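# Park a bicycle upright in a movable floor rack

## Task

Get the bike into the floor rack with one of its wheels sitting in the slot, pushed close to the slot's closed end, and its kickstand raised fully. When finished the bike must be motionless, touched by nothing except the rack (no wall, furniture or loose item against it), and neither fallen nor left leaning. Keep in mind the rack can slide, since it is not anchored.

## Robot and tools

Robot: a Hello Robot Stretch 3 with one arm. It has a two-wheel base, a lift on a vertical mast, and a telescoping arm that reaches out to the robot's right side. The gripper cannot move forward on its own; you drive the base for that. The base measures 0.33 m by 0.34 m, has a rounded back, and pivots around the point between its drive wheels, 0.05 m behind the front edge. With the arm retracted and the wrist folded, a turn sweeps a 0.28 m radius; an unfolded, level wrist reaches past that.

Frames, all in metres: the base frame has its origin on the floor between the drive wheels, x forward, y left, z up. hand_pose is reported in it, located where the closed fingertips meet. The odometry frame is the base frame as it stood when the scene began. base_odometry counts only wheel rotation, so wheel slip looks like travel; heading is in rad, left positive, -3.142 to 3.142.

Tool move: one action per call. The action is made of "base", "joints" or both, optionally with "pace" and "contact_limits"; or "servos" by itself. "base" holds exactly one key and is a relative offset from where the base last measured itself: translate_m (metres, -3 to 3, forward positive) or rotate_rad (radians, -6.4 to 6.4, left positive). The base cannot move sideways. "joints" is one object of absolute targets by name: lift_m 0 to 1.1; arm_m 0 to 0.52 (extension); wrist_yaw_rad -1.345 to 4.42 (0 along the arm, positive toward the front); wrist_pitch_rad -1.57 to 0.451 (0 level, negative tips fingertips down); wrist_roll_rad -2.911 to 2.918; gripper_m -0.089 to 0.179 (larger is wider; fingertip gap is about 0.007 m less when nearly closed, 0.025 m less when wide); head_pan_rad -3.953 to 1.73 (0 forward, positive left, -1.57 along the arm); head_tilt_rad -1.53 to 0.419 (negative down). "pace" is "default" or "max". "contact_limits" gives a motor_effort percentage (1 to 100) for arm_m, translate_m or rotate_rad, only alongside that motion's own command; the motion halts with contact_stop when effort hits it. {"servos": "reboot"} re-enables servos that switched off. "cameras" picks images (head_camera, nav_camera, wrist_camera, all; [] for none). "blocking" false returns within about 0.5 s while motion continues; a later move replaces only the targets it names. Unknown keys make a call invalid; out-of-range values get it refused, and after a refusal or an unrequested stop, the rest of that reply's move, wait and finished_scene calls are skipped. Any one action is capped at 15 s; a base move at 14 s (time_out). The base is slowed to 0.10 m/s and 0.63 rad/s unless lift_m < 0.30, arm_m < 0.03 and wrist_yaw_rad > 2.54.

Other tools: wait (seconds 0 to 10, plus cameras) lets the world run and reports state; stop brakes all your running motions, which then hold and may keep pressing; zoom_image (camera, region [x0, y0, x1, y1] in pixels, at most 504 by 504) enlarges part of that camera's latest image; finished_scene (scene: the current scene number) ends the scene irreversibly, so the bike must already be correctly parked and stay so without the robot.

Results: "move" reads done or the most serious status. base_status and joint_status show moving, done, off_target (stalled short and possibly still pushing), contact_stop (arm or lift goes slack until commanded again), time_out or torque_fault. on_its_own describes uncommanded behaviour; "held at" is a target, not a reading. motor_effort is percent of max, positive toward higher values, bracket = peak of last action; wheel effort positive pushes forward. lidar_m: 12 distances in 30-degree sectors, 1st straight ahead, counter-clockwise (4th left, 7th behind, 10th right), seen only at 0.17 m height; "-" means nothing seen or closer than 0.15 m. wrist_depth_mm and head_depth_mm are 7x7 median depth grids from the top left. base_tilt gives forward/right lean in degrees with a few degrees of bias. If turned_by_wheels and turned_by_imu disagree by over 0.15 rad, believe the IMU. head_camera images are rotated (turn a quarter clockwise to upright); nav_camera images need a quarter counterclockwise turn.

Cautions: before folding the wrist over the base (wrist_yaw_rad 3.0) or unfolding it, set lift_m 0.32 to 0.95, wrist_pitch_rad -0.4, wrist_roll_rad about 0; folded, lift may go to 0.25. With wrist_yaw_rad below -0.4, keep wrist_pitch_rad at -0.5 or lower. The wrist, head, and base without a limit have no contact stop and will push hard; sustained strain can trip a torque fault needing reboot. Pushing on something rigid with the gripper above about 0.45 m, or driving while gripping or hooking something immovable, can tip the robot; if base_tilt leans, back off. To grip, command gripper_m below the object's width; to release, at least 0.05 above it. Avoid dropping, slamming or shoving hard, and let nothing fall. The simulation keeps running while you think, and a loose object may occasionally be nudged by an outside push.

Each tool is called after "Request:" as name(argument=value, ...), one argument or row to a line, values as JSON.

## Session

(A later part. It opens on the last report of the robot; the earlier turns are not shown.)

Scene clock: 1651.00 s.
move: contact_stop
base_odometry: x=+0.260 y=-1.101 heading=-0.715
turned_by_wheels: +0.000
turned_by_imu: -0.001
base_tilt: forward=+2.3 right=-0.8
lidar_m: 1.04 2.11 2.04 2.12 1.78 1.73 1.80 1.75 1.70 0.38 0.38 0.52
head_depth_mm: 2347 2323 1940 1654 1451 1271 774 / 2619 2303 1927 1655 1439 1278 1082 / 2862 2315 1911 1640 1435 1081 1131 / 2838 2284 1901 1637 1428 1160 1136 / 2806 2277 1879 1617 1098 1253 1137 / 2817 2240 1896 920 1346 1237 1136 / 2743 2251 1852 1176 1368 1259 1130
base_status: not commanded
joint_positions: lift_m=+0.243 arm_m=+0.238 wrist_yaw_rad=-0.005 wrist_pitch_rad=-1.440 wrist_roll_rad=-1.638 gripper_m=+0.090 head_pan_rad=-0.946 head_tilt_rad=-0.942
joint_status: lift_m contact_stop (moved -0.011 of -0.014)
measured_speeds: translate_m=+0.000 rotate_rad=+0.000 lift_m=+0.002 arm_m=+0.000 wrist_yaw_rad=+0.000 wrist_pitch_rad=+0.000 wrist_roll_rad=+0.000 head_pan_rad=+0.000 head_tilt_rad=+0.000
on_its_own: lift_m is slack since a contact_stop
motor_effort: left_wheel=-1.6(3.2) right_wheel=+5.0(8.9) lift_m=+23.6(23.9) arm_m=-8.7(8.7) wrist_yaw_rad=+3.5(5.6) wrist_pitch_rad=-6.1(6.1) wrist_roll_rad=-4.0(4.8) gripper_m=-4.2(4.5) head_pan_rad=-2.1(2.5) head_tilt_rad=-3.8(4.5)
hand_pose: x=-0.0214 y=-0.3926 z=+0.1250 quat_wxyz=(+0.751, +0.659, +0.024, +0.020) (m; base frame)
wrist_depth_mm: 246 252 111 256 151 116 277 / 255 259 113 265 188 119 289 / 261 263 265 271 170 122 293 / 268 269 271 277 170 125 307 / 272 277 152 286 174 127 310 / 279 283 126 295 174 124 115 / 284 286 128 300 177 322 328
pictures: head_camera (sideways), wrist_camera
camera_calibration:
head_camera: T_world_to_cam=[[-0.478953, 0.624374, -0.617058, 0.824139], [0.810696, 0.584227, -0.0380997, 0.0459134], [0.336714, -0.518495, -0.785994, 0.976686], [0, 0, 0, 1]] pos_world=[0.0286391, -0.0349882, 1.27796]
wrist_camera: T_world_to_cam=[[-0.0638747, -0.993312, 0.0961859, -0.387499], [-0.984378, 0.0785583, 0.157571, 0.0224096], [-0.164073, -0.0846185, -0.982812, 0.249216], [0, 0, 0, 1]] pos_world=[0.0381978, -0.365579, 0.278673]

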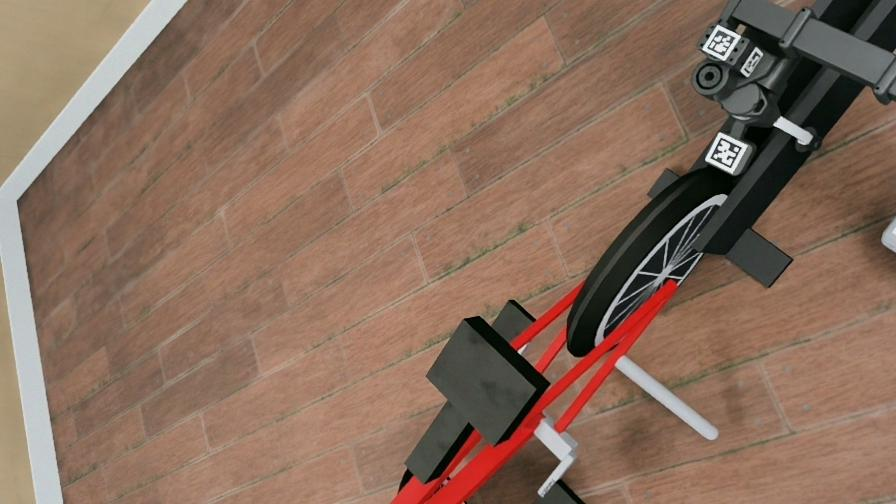

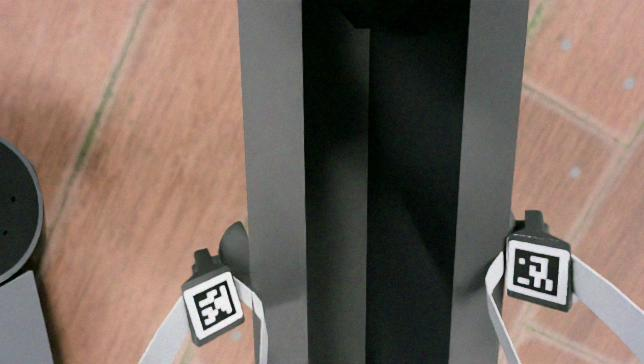

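Request:
move(
  joints={"gripper_m":0.12,"lift_m":0.243},
  cameras=["head_camera","nav_camera","wrist_camera"],
)

Request:
zoom_image(
  camera="head_camera",
  region=[500, 100, 896, 400],
)

Scene clock: 1665.87 s.
move: done
base_odometry: x=+0.260 y=-1.101 heading=-0.715
turned_by_wheels: +0.000
turned_by_imu: -0.001
base_tilt: forward=+2.3 right=-0.8
lidar_m: 1.04 2.11 2.04 2.12 1.79 1.73 1.80 1.75 1.70 0.38 0.38 0.52
head_depth_mm: 2345 2325 1929 1650 1459 1260 776 / 2648 2323 1935 1658 1444 1281 1082 / 2857 2273 1929 1640 1439 1078 1131 / 2850 2258 1910 1632 1429 1161 1148 / 2814 2267 1895 1621 1097 1246 1140 / 2775 2255 1885 918 1346 1237 1136 / 2689 2217 1866 1193 1383 1249 1124
base_status: not commanded
joint_positions: lift_m=+0.243 arm_m=+0.238 wrist_yaw_rad=-0.003 wrist_pitch_rad=-1.447 wrist_roll_rad=-1.642 gripper_m=+0.120 head_pan_rad=-0.946 head_tilt_rad=-0.942
joint_status: all done
measured_speeds: all 0
on_its_own: lift_m is slack since a contact_stop
motor_effort: left_wheel=-1.5(1.8) right_wheel=+5.3(5.6) lift_m=+25.8(25.9) arm_m=-17.6(20.5) wrist_yaw_rad=+3.1(4.5) wrist_pitch_rad=-4.3(6.0) wrist_roll_rad=-2.5(4.1) gripper_m=+0.0(78.7) head_pan_rad=-2.0(2.4) head_tilt_rad=-4.2(4.4)
hand_pose: x=-0.0214 y=-0.3906 z=+0.1248 quat_wxyz=(+0.749, +0.662, +0.026, +0.022) (m; base frame)
wrist_depth_mm: 250 252 254 256 158 115 276 / 256 257 258 261 176 118 287 / 260 268 266 271 179 121 295 / 267 273 275 275 179 124 303 / 273 282 150 283 181 125 308 / 282 283 127 291 182 128 114 / 288 120 129 300 183 135 328
pictures: head_camera (sideways), nav_camera (sideways), wrist_camera
camera_calibration:
head_camera: T_world_to_cam=[[-0.478953, 0.624374, -0.617059, 0.824139], [0.810696, 0.584226, -0.0380997, 0.0459133], [0.336713, -0.518495, -0.785994, 0.976686], [0, 0, 0, 1]] pos_world=[0.0286391, -0.0349882, 1.27796]
nav_camera: T_world_to_cam=[[0.419608, -0.682761, 0.598136, -0.739997], [-0.823898, -0.563033, -0.064705, 0.135734], [0.380948, -0.465652, -0.798778, 0.993609], [0, 0, 0, 1]] pos_world=[0.0438262, 0.0338589, 1.24507]
wrist_camera: T_world_to_cam=[[-0.0580362, -0.994366, 0.0887008, -0.384879], [-0.984738, 0.0716238, 0.158621, 0.0194564], [-0.16408, -0.0781413, -0.983347, 0.251819], [0, 0, 0, 1]] pos_world=[0.038141, -0.364426, 0.278678]

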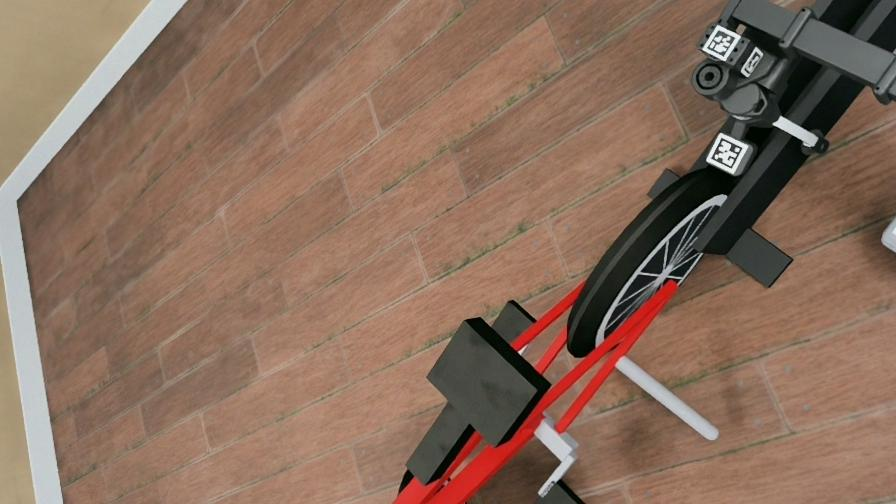

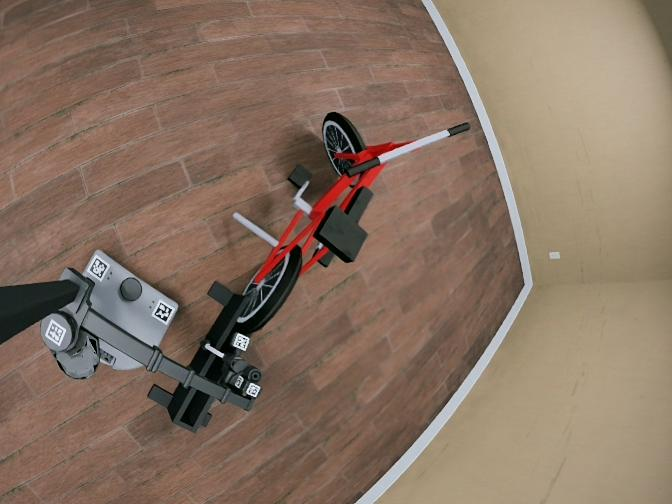

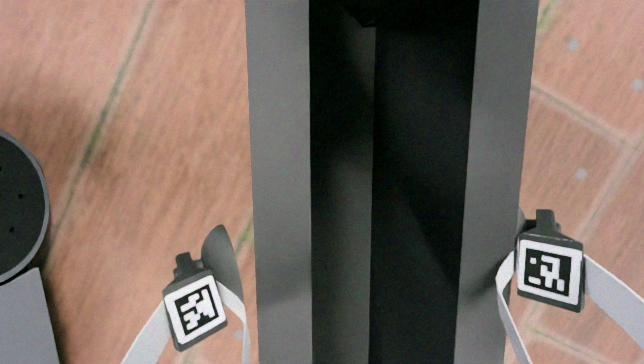

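Scaled by 1.273 from the camera's 896x504 image, which has a finer 1280x720 frame.

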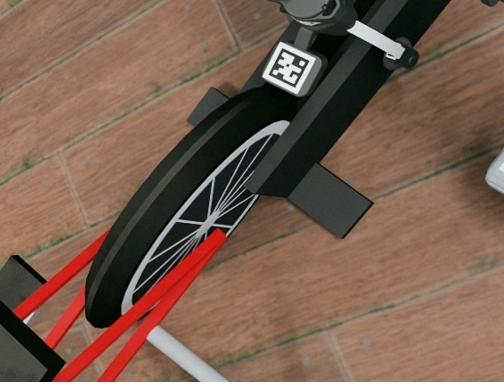

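Request:
move(
  joints={"arm_m":0.245},
  cameras=["head_camera","wrist_camera"],
)

Scene clock: 1670.17 s.
move: done
base_odometry: x=+0.260 y=-1.101 heading=-0.715
turned_by_wheels: +0.000
turned_by_imu: -0.001
base_tilt: forward=+2.3 right=-0.8
lidar_m: 1.04 2.11 2.04 2.12 1.79 1.73 1.80 1.74 1.71 0.38 0.38 0.52
head_depth_mm: 2352 2334 1947 1656 1450 839 776 / 2652 2308 1940 1642 1440 1281 1097 / 2841 2288 1903 1651 1436 1078 1132 / 2816 2248 1915 1639 1442 1160 1154 / 2835 2273 1891 1619 1098 1240 1137 / 2778 2252 1893 919 1344 1243 1139 / 2683 2218 1872 1190 1389 1256 1124
base_status: not commanded
joint_positions: lift_m=+0.243 arm_m=+0.245 wrist_yaw_rad=-0.002 wrist_pitch_rad=-1.460 wrist_roll_rad=-1.644 gripper_m=+0.120 head_pan_rad=-0.946 head_tilt_rad=-0.942
joint_status: all done
measured_speeds: all 0
on_its_own: lift_m is slack since a contact_stop
motor_effort: left_wheel=-1.0(1.5) right_wheel=+4.3(5.3) lift_m=+25.8(26.0) arm_m=+19.1(19.6) wrist_yaw_rad=+1.8(2.9) wrist_pitch_rad=-2.3(4.3) wrist_roll_rad=-1.9(2.8) gripper_m=+0.7(1.5) head_pan_rad=-2.0(2.5) head_tilt_rad=-3.9(4.7)
hand_pose: x=-0.0214 y=-0.3944 z=+0.1247 quat_wxyz=(+0.744, +0.667, +0.027, +0.024) (m; base frame)
wrist_depth_mm: 248 255 110 257 167 114 273 / 258 259 113 264 168 116 281 / 262 267 116 271 169 120 290 / 267 274 120 278 168 123 298 / 275 281 148 286 170 125 304 / 285 286 127 293 172 127 113 / 289 121 128 304 171 134 323
pictures: head_camera (sideways), wrist_camera
camera_calibration:
head_camera: T_world_to_cam=[[-0.478953, 0.624374, -0.617059, 0.824139], [0.810696, 0.584226, -0.0380997, 0.0459134], [0.336713, -0.518495, -0.785994, 0.976686], [0, 0, 0, 1]] pos_world=[0.0286391, -0.0349882, 1.27796]
wrist_camera: T_world_to_cam=[[-0.0551041, -0.995571, 0.0761683, -0.387464], [-0.984908, 0.0667319, 0.159698, 0.017684], [-0.164074, -0.0662187, -0.984223, 0.256263], [0, 0, 0, 1]] pos_world=[0.0381123, -0.369959, 0.278908]

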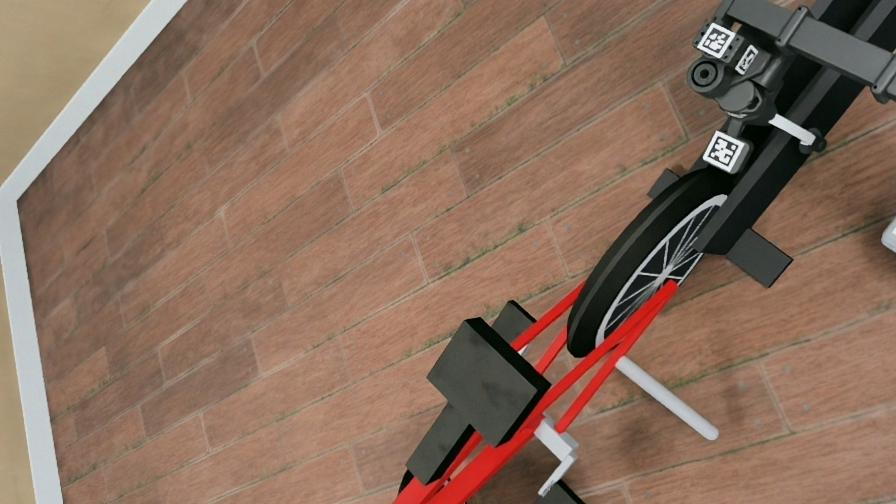

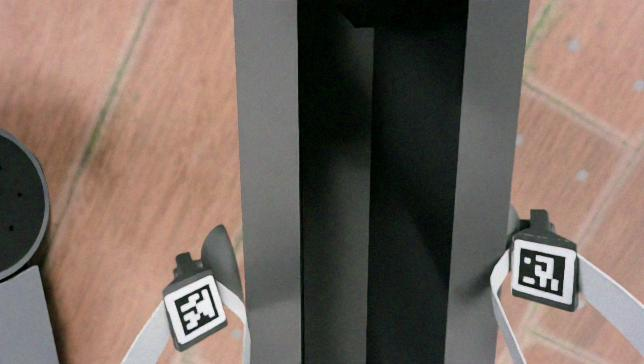

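Request:
move(
  joints={"gripper_m":0.179,"lift_m":0.25},
  cameras=["wrist_camera"],
)

Request:
move(
  joints={"lift_m":0.5},
  cameras=["head_camera","wrist_camera"],
)

Scene clock: 1706.20 s.
move: done
base_odometry: x=+0.260 y=-1.101 heading=-0.715
turned_by_wheels: +0.000
turned_by_imu: -0.001
base_tilt: forward=+2.3 right=-0.8
lidar_m: 1.04 2.11 2.04 2.13 1.78 1.73 1.80 1.75 1.70 0.38 0.39 0.52
head_depth_mm: 2353 2337 1954 1662 1459 825 769 / 2635 2302 1920 1657 1438 1257 1095 / 2856 2297 1906 1636 1438 1069 1135 / 2841 2288 1894 1622 1428 1157 1144 / 2803 2253 1881 1619 1098 1252 1141 / 2783 2241 1871 918 1345 1239 1128 / 2683 2220 1869 1190 1392 1256 1132
base_status: not commanded
joint_positions: lift_m=+0.250 arm_m=+0.245 wrist_yaw_rad=-0.002 wrist_pitch_rad=-1.462 wrist_roll_rad=-1.645 gripper_m=+0.179 head_pan_rad=-0.946 head_tilt_rad=-0.942
joint_status: all done
measured_speeds: all 0
motor_effort: left_wheel=-1.2(1.3) right_wheel=+4.2(5.0) lift_m=+26.2(29.4) arm_m=+19.0(19.2) wrist_yaw_rad=+1.6(2.5) wrist_pitch_rad=-1.7(2.3) wrist_roll_rad=-1.8(2.2) gripper_m=+1.7(82.8) head_pan_rad=-1.9(2.1) head_tilt_rad=-4.4(4.6)
hand_pose: x=-0.0214 y=-0.3940 z=+0.1314 quat_wxyz=(+0.744, +0.667, +0.027, +0.024) (m; base frame)
wrist_depth_mm: 255 260 117 265 168 121 279 / 262 267 120 271 191 123 287 / 268 275 122 278 168 291 293 / 275 281 279 286 170 297 304 / 281 283 292 294 170 302 128 / 262 141 298 300 172 315 114 / 246 122 304 308 171 323 331
pictures: wrist_camera
camera_calibration:
wrist_camera: T_world_to_cam=[[-0.0548478, -0.995707, 0.074564, -0.387397], [-0.984922, 0.0662221, 0.159823, 0.016374], [-0.164074, -0.0646738, -0.984326, 0.263482], [0, 0, 0, 1]] pos_world=[0.0381099, -0.369778, 0.285621]

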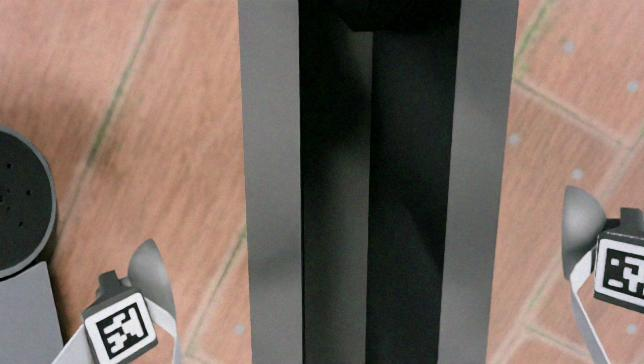

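Scene clock: 1709.30 s.
move: done
base_odometry: x=+0.260 y=-1.101 heading=-0.715
turned_by_wheels: +0.000
turned_by_imu: -0.001
base_tilt: forward=+2.3 right=-0.8
lidar_m: 1.04 2.11 2.04 2.12 1.79 1.73 1.80 1.75 1.70 0.38 0.38 0.52
head_depth_mm: 2343 2303 1936 1647 1452 701 1043 / 2650 2318 1946 1658 1443 1091 1104 / 2846 2300 1922 1652 1434 1111 1133 / 2863 2272 1891 1628 1436 1164 1146 / 2804 2251 1889 1631 1099 1246 1145 / 2777 2255 1888 919 1345 1246 1131 / 2704 2229 1858 1189 1382 1246 1134
base_status: not commanded
joint_positions: lift_m=+0.500 arm_m=+0.245 wrist_yaw_rad=-0.002 wrist_pitch_rad=-1.462 wrist_roll_rad=-1.645 gripper_m=+0.179 head_pan_rad=-0.946 head_tilt_rad=-0.942
joint_status: all done
measured_speeds: all 0
motor_effort: left_wheel=-1.2(1.4) right_wheel=+4.0(4.9) lift_m=+28.4(30.1) arm_m=+18.1(19.0) wrist_yaw_rad=+1.3(2.7) wrist_pitch_rad=-1.5(2.4) wrist_roll_rad=-1.8(2.2) gripper_m=+1.1(1.6) head_pan_rad=-2.2(2.6) head_tilt_rad=-4.5(4.6)
hand_pose: x=-0.0214 y=-0.3938 z=+0.3814 quat_wxyz=(+0.744, +0.668, +0.027, +0.024) (m; base frame)
wrist_depth_mm: 479 487 475 242 506 523 518 / 490 511 515 361 514 526 538 / 368 504 525 408 539 553 559 / 363 405 543 530 546 559 556 / 377 402 547 414 574 572 129 / 381 141 558 555 579 579 114 / 391 121 573 421 595 607 631
pictures: head_camera (sideways), wrist_camera
camera_calibration:
head_camera: T_world_to_cam=[[-0.478953, 0.624374, -0.617059, 0.824139], [0.810696, 0.584226, -0.0380997, 0.0459133], [0.336713, -0.518495, -0.785994, 0.976686], [0, 0, 0, 1]] pos_world=[0.0286391, -0.0349882, 1.27796]
wrist_camera: T_world_to_cam=[[-0.054703, -0.995758, 0.0739882, -0.405686], [-0.98493, 0.0659871, 0.159871, -0.0237003], [-0.164075, -0.0641278, -0.984361, 0.509791], [0, 0, 0, 1]] pos_world=[0.0381083, -0.36971, 0.535623]

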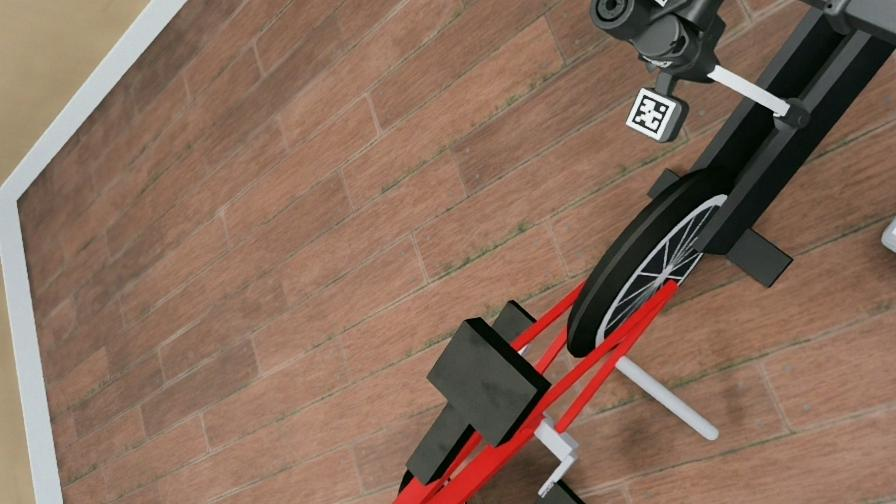

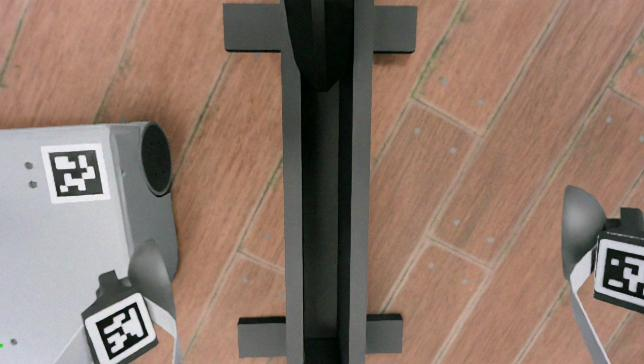

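Request:
move(
  joints={"arm_m":0.02,"lift_m":0.7,"wrist_roll_rad":0},
  cameras=[],
)

Request:
move(
  base={"rotate_rad":-0.12},
  cameras=[],
)

Request:
move(
  base={"translate_m":-0.495},
  cameras=[],
)

Request:
move(
  base={"rotate_rad":1.604},
  joints={"arm_m":0.2,"lift_m":0.9,"wrist_pitch_rad":-1.4,"head_pan_rad":-1.6,"head_tilt_rad":-0.9},
)

Scene clock: 1721.27 s.
move: done
base_odometry: x=+0.260 y=-1.101 heading=-0.715
turned_by_wheels: +0.000
turned_by_imu: -0.001
base_tilt: forward=+2.3 right=-0.9
lidar_m: 1.04 2.11 2.04 2.13 1.78 1.73 1.80 1.74 1.70 0.38 0.38 0.52
head_depth_mm: 2337 2312 1947 1656 1447 1277 343 / 2610 2310 1933 1649 1447 1285 371 / 2861 2300 1899 1648 1431 1110 1104 / 2843 2313 1908 1636 1434 1161 1127 / 2782 2246 1895 1634 1101 1247 1138 / 2802 2265 1878 922 1333 1250 1138 / 2676 2207 1871 1192 1382 1253 1136
base_status: not commanded
joint_positions: lift_m=+0.700 arm_m=+0.020 wrist_yaw_rad=+0.000 wrist_pitch_rad=-1.465 wrist_roll_rad=-0.005 gripper_m=+0.179 head_pan_rad=-0.946 head_tilt_rad=-0.942
joint_status: all done
measured_speeds: all 0
motor_effort: left_wheel=-0.6(1.2) right_wheel=+3.8(4.5) lift_m=+28.2(30.4) arm_m=-18.7(20.4) wrist_yaw_rad=-0.6(2.5) wrist_pitch_rad=-0.7(2.0) wrist_roll_rad=+1.5(4.4) gripper_m=+0.7(1.7) head_pan_rad=-1.6(2.5) head_tilt_rad=-4.1(4.4)
hand_pose: x=-0.0216 y=-0.1680 z=+0.5814 quat_wxyz=(+0.527, +0.474, -0.524, -0.472) (m; base frame)
wrist_depth_mm: 378 384 462 611 597 634 684 / 491 546 590 723 674 681 699 / 768 756 723 744 720 701 697 / 769 742 765 729 572 726 703 / 763 776 753 594 575 728 129 / 782 141 768 599 588 723 114 / 783 122 794 765 588 741 731
pictures: none
No camera images: "cameras" was empty.

Scene clock: 1722.33 s.
move: done
base_odometry: x=+0.260 y=-1.101 heading=-0.834
turned_by_wheels: -0.120
turned_by_imu: -0.119
base_tilt: forward=+2.3 right=-0.8
lidar_m: 1.01 2.19 2.04 2.07 1.85 1.73 1.75 1.81 1.70 1.73 0.38 0.48
head_depth_mm: 2087 2201 1941 1652 1442 1282 344 / 2353 2315 1933 1655 1448 1282 372 / 2609 2291 1918 1658 1425 1203 1098 / 2816 2267 1880 1630 1425 1096 1124 / 2827 2256 1892 1622 1417 1232 1140 / 2772 2250 1878 1612 1146 1243 1138 / 2756 2232 1860 1609 1188 1239 1131
base_status: done
joint_positions: lift_m=+0.700 arm_m=+0.020 wrist_yaw_rad=+0.000 wrist_pitch_rad=-1.465 wrist_roll_rad=-0.005 gripper_m=+0.179 head_pan_rad=-0.946 head_tilt_rad=-0.942
joint_status: not commanded
measured_speeds: all 0
motor_effort: left_wheel=+6.0(8.8) right_wheel=-5.0(8.0) lift_m=+28.1(28.3) arm_m=-18.3(19.2) wrist_yaw_rad=-0.6(1.5) wrist_pitch_rad=-1.1(1.5) wrist_roll_rad=+1.5(1.8) gripper_m=+0.1(1.6) head_pan_rad=-1.8(2.3) head_tilt_rad=-3.9(4.4)
hand_pose: x=-0.0216 y=-0.1680 z=+0.5814 quat_wxyz=(+0.527, +0.474, -0.524, -0.472) (m; base frame)
wrist_depth_mm: 738 696 692 611 577 693 692 / 396 462 574 675 693 686 702 / 585 739 749 723 728 718 717 / 780 744 766 736 585 710 701 / 786 762 740 603 582 724 129 / 794 141 760 601 583 751 114 / 821 121 758 756 600 772 751
pictures: none
No camera images: "cameras" was empty.

Scene clock: 1728.40 s.
move: done
base_odometry: x=-0.072 y=-0.735 heading=-0.834
turned_by_wheels: +0.000
turned_by_imu: -0.003
base_tilt: forward=+2.3 right=-0.8
lidar_m: 1.46 2.40 2.24 2.05 1.37 1.28 1.29 1.60 1.48 1.53 1.94 0.71
head_depth_mm: 1833 2017 1943 1655 1451 1289 344 / 2038 2194 1920 1636 1449 1275 372 / 2316 2306 1904 1630 1441 1284 1116 / 2609 2278 1911 1627 1423 1215 1126 / 2829 2276 1898 1624 1417 1239 1135 / 2761 2245 1874 1608 1319 1264 1138 / 2782 2243 1874 1610 1309 1259 1129
base_status: done
joint_positions: lift_m=+0.700 arm_m=+0.020 wrist_yaw_rad=+0.000 wrist_pitch_rad=-1.465 wrist_roll_rad=-0.005 gripper_m=+0.179 head_pan_rad=-0.946 head_tilt_rad=-0.942
joint_status: not commanded
measured_speeds: all 0
motor_effort: left_wheel=+1.3(3.9) right_wheel=-5.1(8.6) lift_m=+27.5(28.3) arm_m=-13.6(18.2) wrist_yaw_rad=-0.5(1.7) wrist_pitch_rad=-0.8(1.6) wrist_roll_rad=+1.4(1.8) gripper_m=+0.3(1.8) head_pan_rad=-1.9(2.5) head_tilt_rad=-4.1(4.6)
hand_pose: x=-0.0216 y=-0.1680 z=+0.5814 quat_wxyz=(+0.527, +0.474, -0.524, -0.472) (m; base frame)
wrist_depth_mm: 735 734 734 718 698 681 697 / 639 627 741 727 734 707 701 / 776 755 733 740 720 740 710 / 771 759 763 724 574 722 744 / 792 763 769 586 585 718 130 / 809 141 792 615 582 717 114 / 812 121 794 781 594 749 743
pictures: none
No camera images: "cameras" was empty.

Scene clock: 1732.03 s.
move: done
base_odometry: x=-0.072 y=-0.735 heading=+0.769
turned_by_wheels: +1.604
turned_by_imu: +1.593
base_tilt: forward=+2.3 right=-0.8
lidar_m: 1.97 1.36 1.28 1.30 1.58 1.48 1.54 1.99 0.71 1.45 2.38 2.24
head_depth_mm: 3097 319 - - 1251 1182 1096 / 3057 328 345 1491 1393 1278 1161 / 3173 316 342 1621 1445 1288 1157 / 3154 335 346 394 1461 1289 1159 / 3100 2426 1983 1616 1460 1289 1150 / 3105 2423 1962 1677 1418 1274 1148 / 3073 2377 1956 1675 1448 1283 1137
base_status: done
joint_positions: lift_m=+0.900 arm_m=+0.200 wrist_yaw_rad=+0.000 wrist_pitch_rad=-1.404 wrist_roll_rad=-0.004 gripper_m=+0.179 head_pan_rad=-1.595 head_tilt_rad=-0.902
joint_status: all done
measured_speeds: all 0
motor_effort: left_wheel=-2.9(7.6) right_wheel=+6.3(10.2) lift_m=+28.7(30.9) arm_m=+16.2(20.7) wrist_yaw_rad=+0.1(1.1) wrist_pitch_rad=+0.8(2.0) wrist_roll_rad=+1.2(1.8) gripper_m=+0.8(1.7) head_pan_rad=-2.0(4.8) head_tilt_rad=+0.9(4.0)
hand_pose: x=-0.0216 y=-0.3637 z=+0.7820 quat_wxyz=(+0.541, +0.458, -0.538, -0.456) (m; base frame)
wrist_depth_mm: 999 943 951 911 899 732 919 / 993 970 938 907 888 774 900 / 964 960 951 898 956 796 879 / 992 990 937 912 915 813 920 / 991 961 972 946 939 911 130 / - 141 954 939 786 912 111 / - 122 947 954 790 923 935
pictures: head_camera (sideways), nav_camera (sideways), wrist_camera
camera_calibration:
head_camera: T_world_to_cam=[[-0.00459333, 0.761781, -0.647819, 0.861325], [0.99893, -0.0263233, -0.0380369, 0.0446854], [-0.0460285, -0.6473, -0.760844, 0.946318], [0, 0, 0, 1]] pos_world=[0.00287642, -0.0424127, 1.27968]
nav_camera: T_world_to_cam=[[-0.0779953, -0.773147, 0.629412, -0.777711], [-0.99673, 0.047084, -0.0656762, 0.138057], [0.0211422, -0.632476, -0.774291, 0.963966], [0, 0, 0, 1]] pos_world=[0.0565669, 0.00189999, 1.24496]
wrist_camera: T_world_to_cam=[[-0.991914, 0.115456, -0.0526918, 0.0776202], [0.115576, 0.993298, 0.000766617, 0.395526], [0.0524272, -0.0053295, -0.998611, 0.943275], [0, 0, 0, 1]] pos_world=[-0.0181741, -0.39681, 0.945751]

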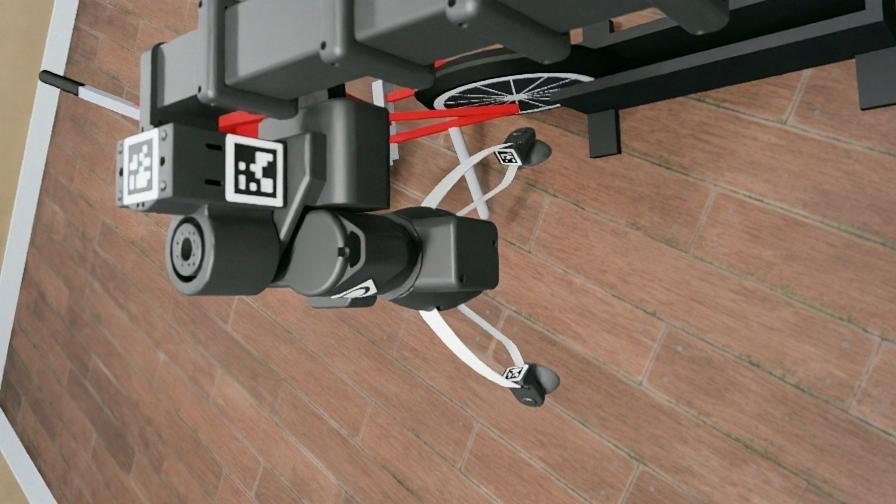

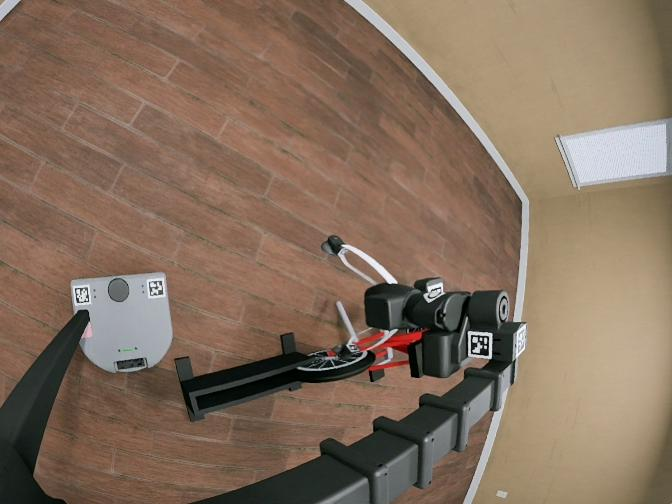

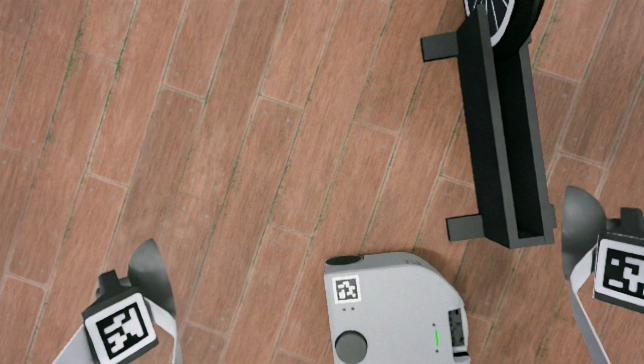

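Request:
move(
  base={"rotate_rad":0.026},
  cameras=[],
)

Request:
move(
  base={"translate_m":-0.395},
)

Scene clock: 1750.60 s.
move: done
base_odometry: x=-0.072 y=-0.735 heading=+0.795
turned_by_wheels: +0.026
turned_by_imu: +0.025
base_tilt: forward=+2.3 right=-0.8
lidar_m: 1.91 1.35 1.28 1.31 1.56 1.47 1.54 2.03 0.71 1.45 2.36 2.24
head_depth_mm: 3052 319 - - 1223 1190 1113 / 3172 327 344 1538 1400 1274 1159 / 3167 316 342 1629 1446 1299 1161 / 3195 335 347 394 1465 1288 1159 / 3100 2413 1981 1603 1457 1288 1150 / 3157 2414 1981 1672 1423 1275 1143 / 2992 2362 1964 1659 1441 1275 1135
base_status: done
joint_positions: lift_m=+0.900 arm_m=+0.200 wrist_yaw_rad=+0.000 wrist_pitch_rad=-1.404 wrist_roll_rad=-0.004 gripper_m=+0.179 head_pan_rad=-1.595 head_tilt_rad=-0.902
joint_status: not commanded
measured_speeds: all 0
motor_effort: left_wheel=-3.2(7.2) right_wheel=+6.0(9.1) lift_m=+27.8(28.0) arm_m=+7.1(8.9) wrist_yaw_rad=-0.5(1.3) wrist_pitch_rad=+0.6(0.9) wrist_roll_rad=+1.1(1.3) gripper_m=+0.8(1.2) head_pan_rad=-2.3(2.8) head_tilt_rad=+0.7(1.2)
hand_pose: x=-0.0216 y=-0.3637 z=+0.7820 quat_wxyz=(+0.541, +0.458, -0.538, -0.456) (m; base frame)
wrist_depth_mm: 967 946 941 907 908 713 882 / 957 969 920 925 927 804 874 / 961 997 927 937 908 772 873 / 973 950 944 932 912 768 908 / 995 971 975 926 919 888 130 / 962 141 970 941 789 916 111 / - 122 948 931 792 932 920
pictures: none
No camera images: "cameras" was empty.

Scene clock: 1755.67 s.
move: done
base_odometry: x=-0.349 y=-1.017 heading=+0.795
turned_by_wheels: +0.000
turned_by_imu: -0.002
base_tilt: forward=+2.3 right=-0.8
lidar_m: 2.18 1.54 1.46 1.49 1.20 1.13 1.19 1.57 3.25 0.58 2.73 2.58
head_depth_mm: 2975 319 - - 1461 1309 1170 / 3025 327 344 1698 1463 1300 1170 / 3120 316 341 1664 1442 1293 1162 / 3123 336 346 395 1379 1271 1124 / 3104 1605 1224 1418 1425 1270 1134 / 3076 2409 1956 1681 1426 1280 1146 / 3038 2392 1944 1662 1440 1276 1137
base_status: done
joint_positions: lift_m=+0.900 arm_m=+0.200 wrist_yaw_rad=+0.000 wrist_pitch_rad=-1.404 wrist_roll_rad=-0.004 gripper_m=+0.179 head_pan_rad=-1.595 head_tilt_rad=-0.902
joint_status: not commanded
measured_speeds: all 0
motor_effort: left_wheel=-2.8(7.9) right_wheel=-0.7(4.5) lift_m=+26.3(27.8) arm_m=-5.3(7.0) wrist_yaw_rad=+0.8(1.5) wrist_pitch_rad=+1.0(1.3) wrist_roll_rad=+1.2(1.4) gripper_m=-0.6(1.8) head_pan_rad=-2.2(3.1) head_tilt_rad=+0.4(2.0)
hand_pose: x=-0.0216 y=-0.3637 z=+0.7820 quat_wxyz=(+0.541, +0.458, -0.538, -0.456) (m; base frame)
wrist_depth_mm: 981 966 904 932 888 944 907 / 966 945 953 905 923 928 917 / 988 982 911 962 949 915 879 / 960 944 952 932 929 917 890 / - 960 937 940 910 908 129 / 989 141 964 904 779 919 112 / - 122 969 961 791 906 918
pictures: head_camera (sideways), nav_camera (sideways), wrist_camera
camera_calibration:
head_camera: T_world_to_cam=[[-0.00459333, 0.76178, -0.647819, 0.861325], [0.99893, -0.0263233, -0.0380369, 0.0446854], [-0.0460285, -0.6473, -0.760844, 0.946318], [0, 0, 0, 1]] pos_world=[0.00287642, -0.0424127, 1.27968]
nav_camera: T_world_to_cam=[[-0.0779953, -0.773147, 0.629412, -0.777711], [-0.99673, 0.047084, -0.0656762, 0.138057], [0.0211422, -0.632476, -0.774291, 0.963966], [0, 0, 0, 1]] pos_world=[0.0565669, 0.00189998, 1.24496]
wrist_camera: T_world_to_cam=[[-0.991914, 0.115456, -0.0526918, 0.0776202], [0.115576, 0.993298, 0.00076638, 0.395526], [0.0524272, -0.00532974, -0.998611, 0.943275], [0, 0, 0, 1]] pos_world=[-0.0181741, -0.39681, 0.945751]

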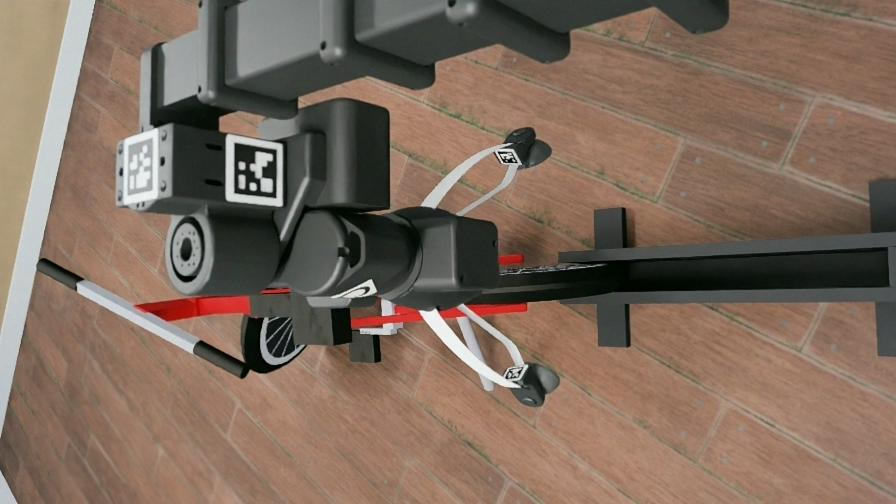

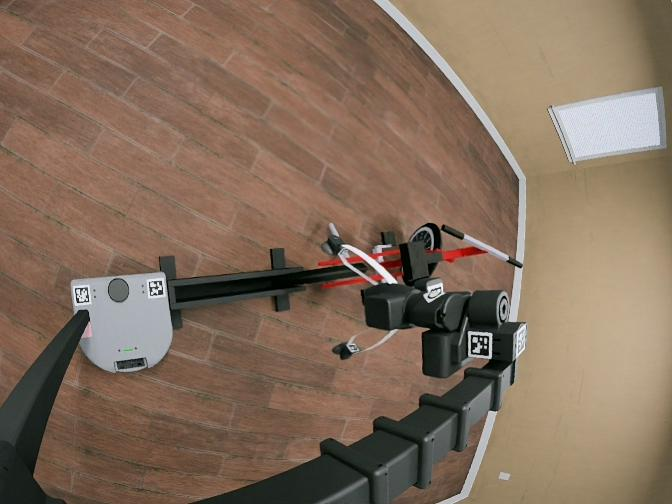

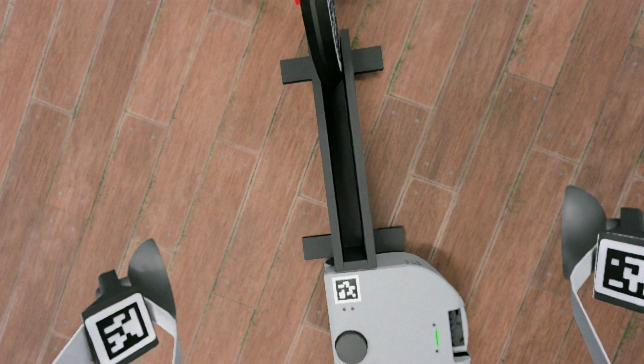

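Request:
move(
  joints={"arm_m":0.31,"lift_m":0.45,"wrist_pitch_rad":-0.8},
)

Scene clock: 1775.23 s.
move: done
base_odometry: x=-0.349 y=-1.017 heading=+0.795
turned_by_wheels: +0.000
turned_by_imu: -0.002
base_tilt: forward=+2.3 right=-0.8
lidar_m: 2.18 1.54 1.46 1.49 1.20 1.13 1.19 1.56 3.24 0.58 2.73 2.58
head_depth_mm: 2980 2522 2036 1716 1487 1311 1165 / 3055 2487 2010 1710 1474 1305 1145 / 3111 2449 2010 1708 745 636 561 / 3128 2441 1835 1467 756 1270 1122 / 3121 1646 1279 1567 1384 1266 1130 / 3088 2433 1963 1662 1442 1284 1148 / 3075 2389 1960 1658 1446 1276 1144
base_status: not commanded
joint_positions: lift_m=+0.450 arm_m=+0.310 wrist_yaw_rad=+0.000 wrist_pitch_rad=-0.815 wrist_roll_rad=-0.004 gripper_m=+0.179 head_pan_rad=-1.595 head_tilt_rad=-0.902
joint_status: all done
measured_speeds: all 0
motor_effort: left_wheel=-3.0(3.2) right_wheel=-0.7(0.9) lift_m=+22.7(24.6) arm_m=+18.5(20.3) wrist_yaw_rad=+0.5(1.4) wrist_pitch_rad=+2.5(4.4) wrist_roll_rad=+1.3(1.4) gripper_m=+0.5(1.6) head_pan_rad=-2.1(2.6) head_tilt_rad=+1.3(2.0)
hand_pose: x=-0.0216 y=-0.6131 z=+0.3857 quat_wxyz=(+0.651, +0.281, -0.648, -0.280) (m; base frame)
wrist_depth_mm: - 989 892 319 535 778 785 / 864 848 829 254 748 704 676 / 786 769 719 239 677 647 628 / 703 684 651 234 602 597 582 / 636 620 604 242 566 547 130 / 590 141 549 263 381 503 114 / 542 121 512 472 465 469 459
pictures: head_camera (sideways), nav_camera (sideways), wrist_camera
camera_calibration:
head_camera: T_world_to_cam=[[-0.00459331, 0.761777, -0.647823, 0.86133], [0.99893, -0.0263236, -0.0380369, 0.0446853], [-0.0460287, -0.647304, -0.760841, 0.946314], [0, 0, 0, 1]] pos_world=[0.00287641, -0.0424128, 1.27968]
nav_camera: T_world_to_cam=[[-0.0779953, -0.773144, 0.629416, -0.777716], [-0.99673, 0.0470838, -0.0656763, 0.138057], [0.021142, -0.63248, -0.774288, 0.963962], [0, 0, 0, 1]] pos_world=[0.0565669, 0.00189971, 1.24496]
wrist_camera: T_world_to_cam=[[-0.991955, 0.0663095, -0.107838, 0.0767146], [0.115153, 0.826505, -0.551026, 0.754096], [0.0525904, -0.559011, -0.827491, 0.140675], [0, 0, 0, 1]] pos_world=[-0.0181374, -0.549712, 0.540207]

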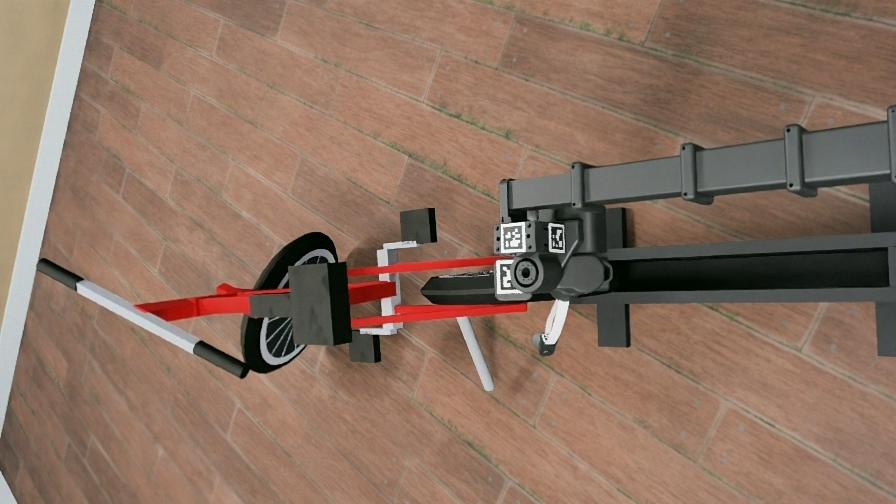

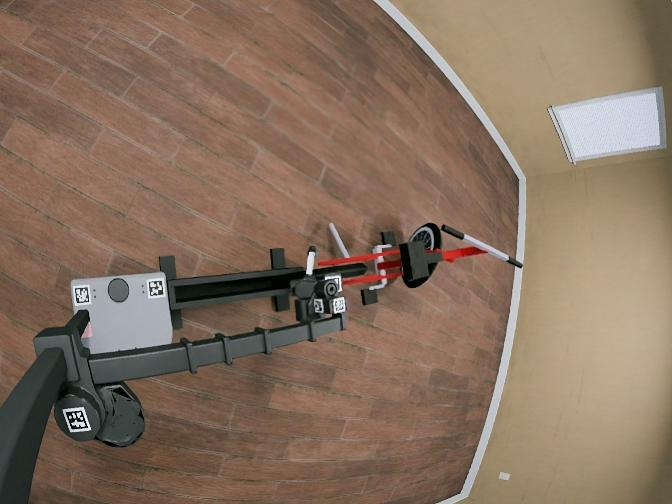

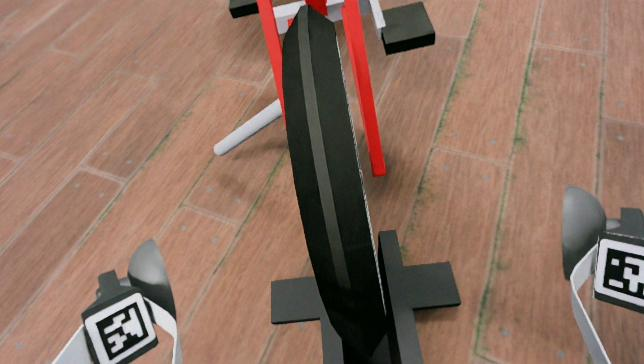

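Request:
move(
  base={"translate_m":0.013},
  joints={"arm_m":0.35,"lift_m":0.40},
  cameras=["wrist_camera"],
)

Request:
move(
  joints={"arm_m":0.397,"lift_m":0.348},
  cameras=["wrist_camera","head_camera"],
)

Scene clock: 1787.37 s.
move: done
base_odometry: x=-0.340 y=-1.007 heading=+0.795
turned_by_wheels: +0.000
turned_by_imu: -0.001
base_tilt: forward=+2.3 right=-0.8
lidar_m: 2.16 1.53 1.45 1.49 1.21 1.14 1.20 1.58 3.27 0.58 2.71 2.57
head_depth_mm: 2958 2490 2016 1721 1484 1305 1165 / 3048 2478 2028 1707 1481 1296 1162 / 3110 2478 2010 1698 807 693 610 / 2957 2403 1736 1512 843 1267 1111 / 3152 1605 1592 1598 1419 1269 1153 / 3103 2409 1988 1657 1458 1286 1145 / 3058 2362 1945 1673 1444 1279 1146
base_status: done
joint_positions: lift_m=+0.400 arm_m=+0.350 wrist_yaw_rad=+0.000 wrist_pitch_rad=-0.815 wrist_roll_rad=-0.004 gripper_m=+0.179 head_pan_rad=-1.595 head_tilt_rad=-0.902
joint_status: all done
measured_speeds: all 0
motor_effort: left_wheel=+0.7(4.8) right_wheel=+4.9(9.4) lift_m=+24.2(24.3) arm_m=+19.0(20.2) wrist_yaw_rad=-0.1(1.0) wrist_pitch_rad=+2.7(3.0) wrist_roll_rad=+1.1(1.3) gripper_m=+1.0(1.8) head_pan_rad=-2.1(2.6) head_tilt_rad=+1.0(1.6)
hand_pose: x=-0.0216 y=-0.6533 z=+0.3358 quat_wxyz=(+0.651, +0.281, -0.648, -0.280) (m; base frame)
wrist_depth_mm: 906 874 827 192 447 723 713 / 826 779 738 180 678 647 619 / 721 687 648 169 594 587 567 / 651 623 603 165 546 538 540 / 584 557 551 172 493 495 129 / 539 141 503 186 303 457 114 / 487 121 465 436 198 423 420
pictures: wrist_camera
camera_calibration:
wrist_camera: T_world_to_cam=[[-0.991955, 0.0662523, -0.107873, 0.0739648], [0.115153, 0.826213, -0.551463, 0.759692], [0.0525906, -0.559448, -0.827195, 0.0765591], [0, 0, 0, 1]] pos_world=[-0.0181374, -0.589737, 0.49025]

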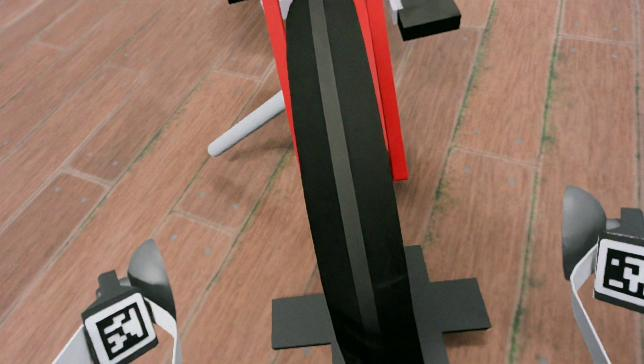

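Scene clock: 1788.80 s.
move: done
base_odometry: x=-0.340 y=-1.007 heading=+0.795
turned_by_wheels: +0.000
turned_by_imu: +0.000
base_tilt: forward=+2.3 right=-0.8
lidar_m: 2.17 1.52 1.45 1.49 1.21 1.14 1.20 1.58 3.26 0.58 2.71 2.57
head_depth_mm: 2981 2520 2037 1721 1481 1310 1162 / 3082 2462 2025 1700 1471 1294 1159 / 3132 2448 2023 1698 1425 754 649 / 3043 2448 1742 1518 915 1262 1117 / 3111 1610 1591 1605 1441 1264 1147 / 3101 2398 1970 1678 1455 1274 1150 / 3073 2405 1972 1675 1443 1276 1141
base_status: not commanded
joint_positions: lift_m=+0.348 arm_m=+0.397 wrist_yaw_rad=+0.000 wrist_pitch_rad=-0.814 wrist_roll_rad=-0.004 gripper_m=+0.179 head_pan_rad=-1.595 head_tilt_rad=-0.902
joint_status: all done
measured_speeds: all 0
motor_effort: left_wheel=+0.6(0.8) right_wheel=+4.7(5.5) lift_m=+23.4(24.4) arm_m=+18.8(20.2) wrist_yaw_rad=+0.5(1.6) wrist_pitch_rad=+2.1(3.0) wrist_roll_rad=+1.0(1.3) gripper_m=+0.0(1.9) head_pan_rad=-2.1(2.6) head_tilt_rad=+0.9(1.4)
hand_pose: x=-0.0216 y=-0.7003 z=+0.2838 quat_wxyz=(+0.651, +0.281, -0.648, -0.280) (m; base frame)
wrist_depth_mm: 832 794 760 113 357 634 628 / 730 707 665 102 585 593 561 / 642 617 578 102 257 531 512 / 588 548 545 103 110 485 468 / 520 496 483 104 108 453 130 / 474 141 448 101 107 414 114 / 441 121 417 102 106 376 374
pictures: head_camera (sideways), wrist_camera
camera_calibration:
head_camera: T_world_to_cam=[[-0.00459304, 0.761777, -0.647823, 0.86133], [0.99893, -0.026324, -0.0380369, 0.0446853], [-0.0460289, -0.647304, -0.760841, 0.946314], [0, 0, 0, 1]] pos_world=[0.0028764, -0.0424128, 1.27968]
wrist_camera: T_world_to_cam=[[-0.991955, 0.0662317, -0.107885, 0.071465], [0.115153, 0.82611, -0.551618, 0.769873], [0.0525907, -0.559603, -0.82709, 0.00711999], [0, 0, 0, 1]] pos_world=[-0.0181374, -0.636749, 0.438275]

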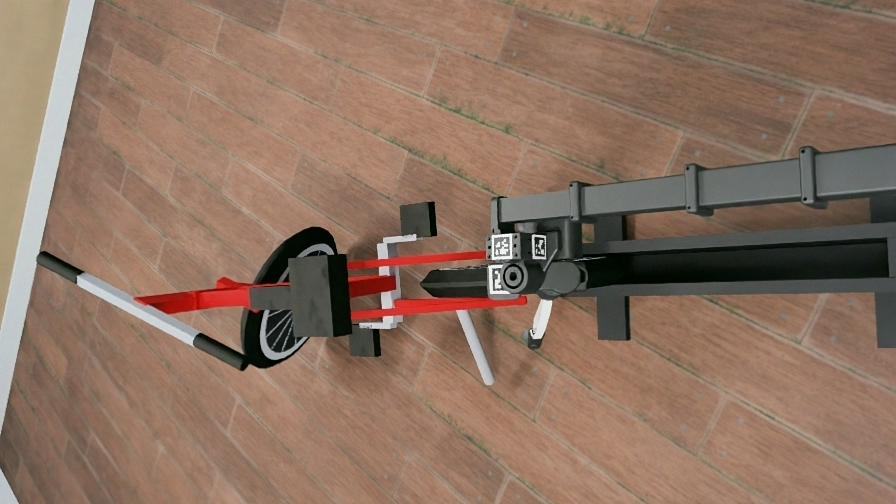

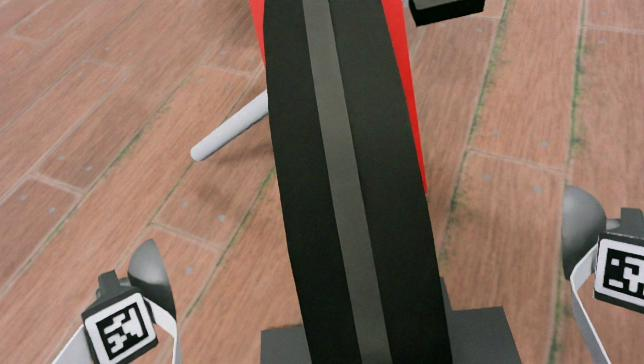

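Request:
move(
  joints={"gripper_m":-0.02},
  cameras=["wrist_camera"],
)

Request:
move(
  joints={"arm_m":0.355,"lift_m":0.34},
)

Scene clock: 1794.47 s.
move: done
base_odometry: x=-0.340 y=-1.007 heading=+0.795
turned_by_wheels: +0.000
turned_by_imu: -0.001
base_tilt: forward=+2.3 right=-0.8
lidar_m: 2.17 1.53 1.45 1.49 1.21 1.14 1.20 1.58 3.26 0.58 2.71 2.58
head_depth_mm: 2997 2496 2021 1710 1482 1302 1164 / 3029 2472 2036 1702 1476 1291 1166 / 3094 2443 2006 1696 1421 759 646 / 3163 2446 1742 1530 913 1264 1112 / 3120 1623 1597 1598 1423 1267 1152 / 3070 2403 1982 1680 1447 1279 1148 / 3038 2391 1966 1663 1459 1271 1139
base_status: not commanded
joint_positions: lift_m=+0.348 arm_m=+0.397 wrist_yaw_rad=-0.002 wrist_pitch_rad=-0.814 wrist_roll_rad=-0.004 gripper_m=-0.018 head_pan_rad=-1.595 head_tilt_rad=-0.902
joint_status: all done
measured_speeds: all 0
motor_effort: left_wheel=+0.0(0.7) right_wheel=+5.1(5.2) lift_m=+24.1(24.2) arm_m=+11.7(15.1) wrist_yaw_rad=+2.1(2.5) wrist_pitch_rad=+2.4(3.0) wrist_roll_rad=+1.3(1.4) gripper_m=-35.0(98.2) head_pan_rad=-2.3(3.4) head_tilt_rad=+0.9(1.5)
hand_pose: x=-0.0219 y=-0.7004 z=+0.2839 quat_wxyz=(+0.650, +0.280, -0.648, -0.280) (m; base frame)
wrist_depth_mm: 811 806 750 112 365 653 631 / 738 678 646 103 582 587 562 / 652 612 498 100 259 528 507 / 584 551 527 95 111 485 470 / 516 508 486 98 109 434 432 / 471 463 128 99 108 118 400 / 450 429 127 101 103 368 366
pictures: wrist_camera
camera_calibration:
wrist_camera: T_world_to_cam=[[-0.991817, 0.0682001, -0.107926, 0.0725543], [0.11685, 0.825494, -0.552183, 0.769849], [0.0514335, -0.560275, -0.826708, 0.00654184], [0, 0, 0, 1]] pos_world=[-0.0183327, -0.636789, 0.438336]

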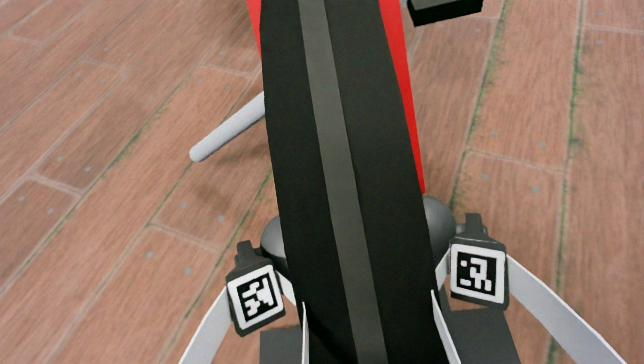

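Scene clock: 1795.83 s.
move: contact_stop
base_odometry: x=-0.340 y=-1.007 heading=+0.795
turned_by_wheels: +0.000
turned_by_imu: -0.001
base_tilt: forward=+2.3 right=-0.8
lidar_m: 2.16 1.53 1.45 1.49 1.21 1.14 1.20 1.58 3.27 0.57 2.71 2.57
head_depth_mm: 2952 2491 2030 1713 1483 1308 1167 / 3102 2480 2005 1709 1482 1310 1164 / 3097 2465 2018 1697 1425 766 660 / 3103 2437 1711 1510 882 1255 1123 / 3115 2247 1620 1648 1428 1270 1153 / 3131 2378 1979 1671 1446 1282 1146 / 3053 2385 1966 1664 1446 1272 1142
base_status: not commanded
joint_positions: lift_m=+0.342 arm_m=+0.355 wrist_yaw_rad=-0.011 wrist_pitch_rad=-0.739 wrist_roll_rad=-0.004 gripper_m=-0.016 head_pan_rad=-1.595 head_tilt_rad=-0.901
joint_status: lift_m contact_stop (moved -0.006 of -0.008); the others done
measured_speeds: all 0
on_its_own: lift_m is slack since a contact_stop; wrist_pitch_rad is at rest, and its effort (-11.4) is outside its rest range (-8 to +12)
motor_effort: left_wheel=-5.8(6.0) right_wheel=+12.0(12.6) lift_m=+25.8(26.8) arm_m=-22.3(26.5) wrist_yaw_rad=+8.9(10.7) wrist_pitch_rad=-11.4(12.3) wrist_roll_rad=+1.1(1.3) gripper_m=-12.1(35.4) head_pan_rad=-2.1(2.7) head_tilt_rad=+0.0(1.5)
hand_pose: x=-0.0235 y=-0.6730 z=+0.2902 quat_wxyz=(+0.659, +0.252, -0.659, -0.259) (m; base frame)
wrist_depth_mm: 977 934 875 130 398 731 708 / 809 751 746 121 639 627 627 / 693 689 655 116 547 565 539 / 613 578 560 112 127 505 492 / 548 528 517 121 124 460 448 / 489 474 129 124 126 124 409 / 452 433 411 125 117 375 382
pictures: head_camera (sideways), nav_camera (sideways), wrist_camera
camera_calibration:
head_camera: T_world_to_cam=[[-0.00459145, 0.761028, -0.648703, 0.862477], [0.998928, -0.0263937, -0.0380341, 0.0446819], [-0.0460667, -0.648182, -0.76009, 0.945338], [0, 0, 0, 1]] pos_world=[0.00287469, -0.0424384, 1.27973]
nav_camera: T_world_to_cam=[[-0.077998, -0.772414, 0.630312, -0.778883], [-0.99673, 0.0470338, -0.065703, 0.138092], [0.021104, -0.633376, -0.773557, 0.963011], [0, 0, 0, 1]] pos_world=[0.0565654, 0.00183253, 1.24496]
wrist_camera: T_world_to_cam=[[-0.991248, 0.0690114, -0.112541, 0.0716731], [0.123863, 0.781112, -0.611982, 0.738533], [0.0456731, -0.620565, -0.782824, -0.0262561], [0, 0, 0, 1]] pos_world=[-0.0192316, -0.598117, 0.439481]

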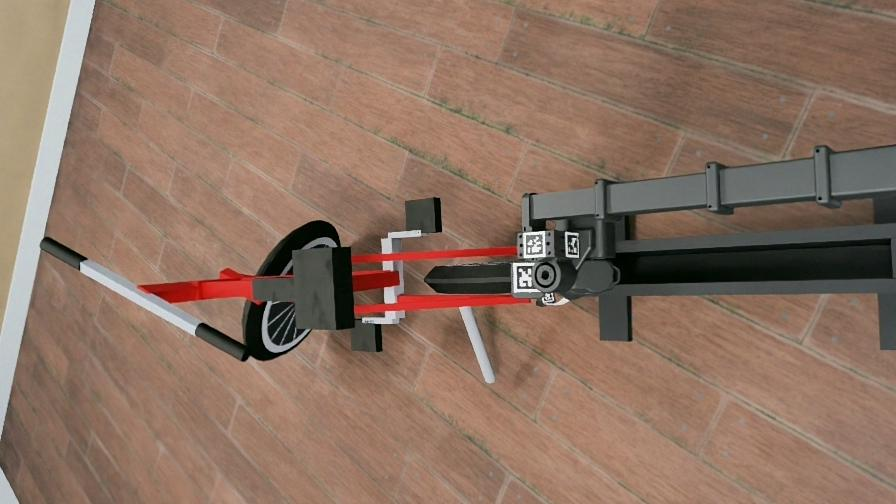

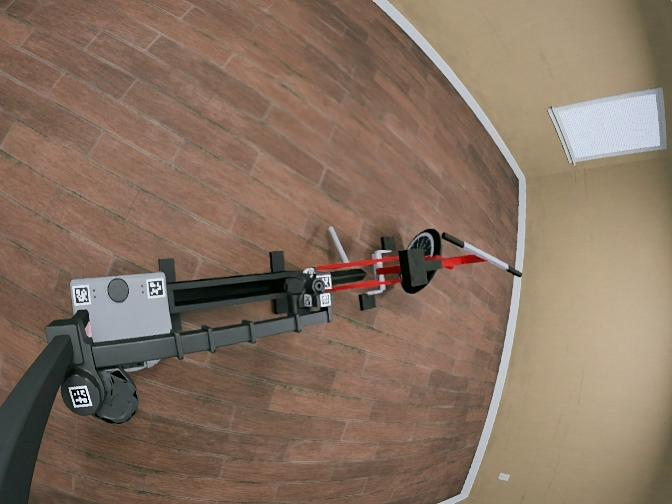

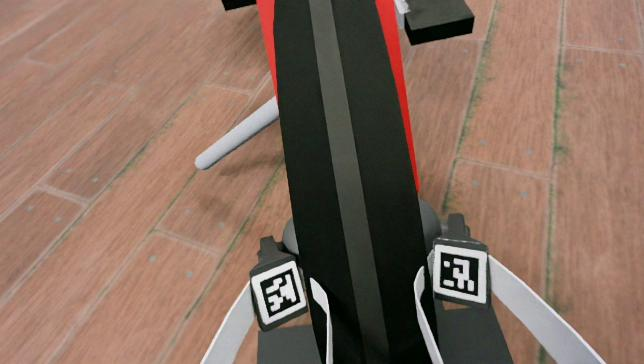

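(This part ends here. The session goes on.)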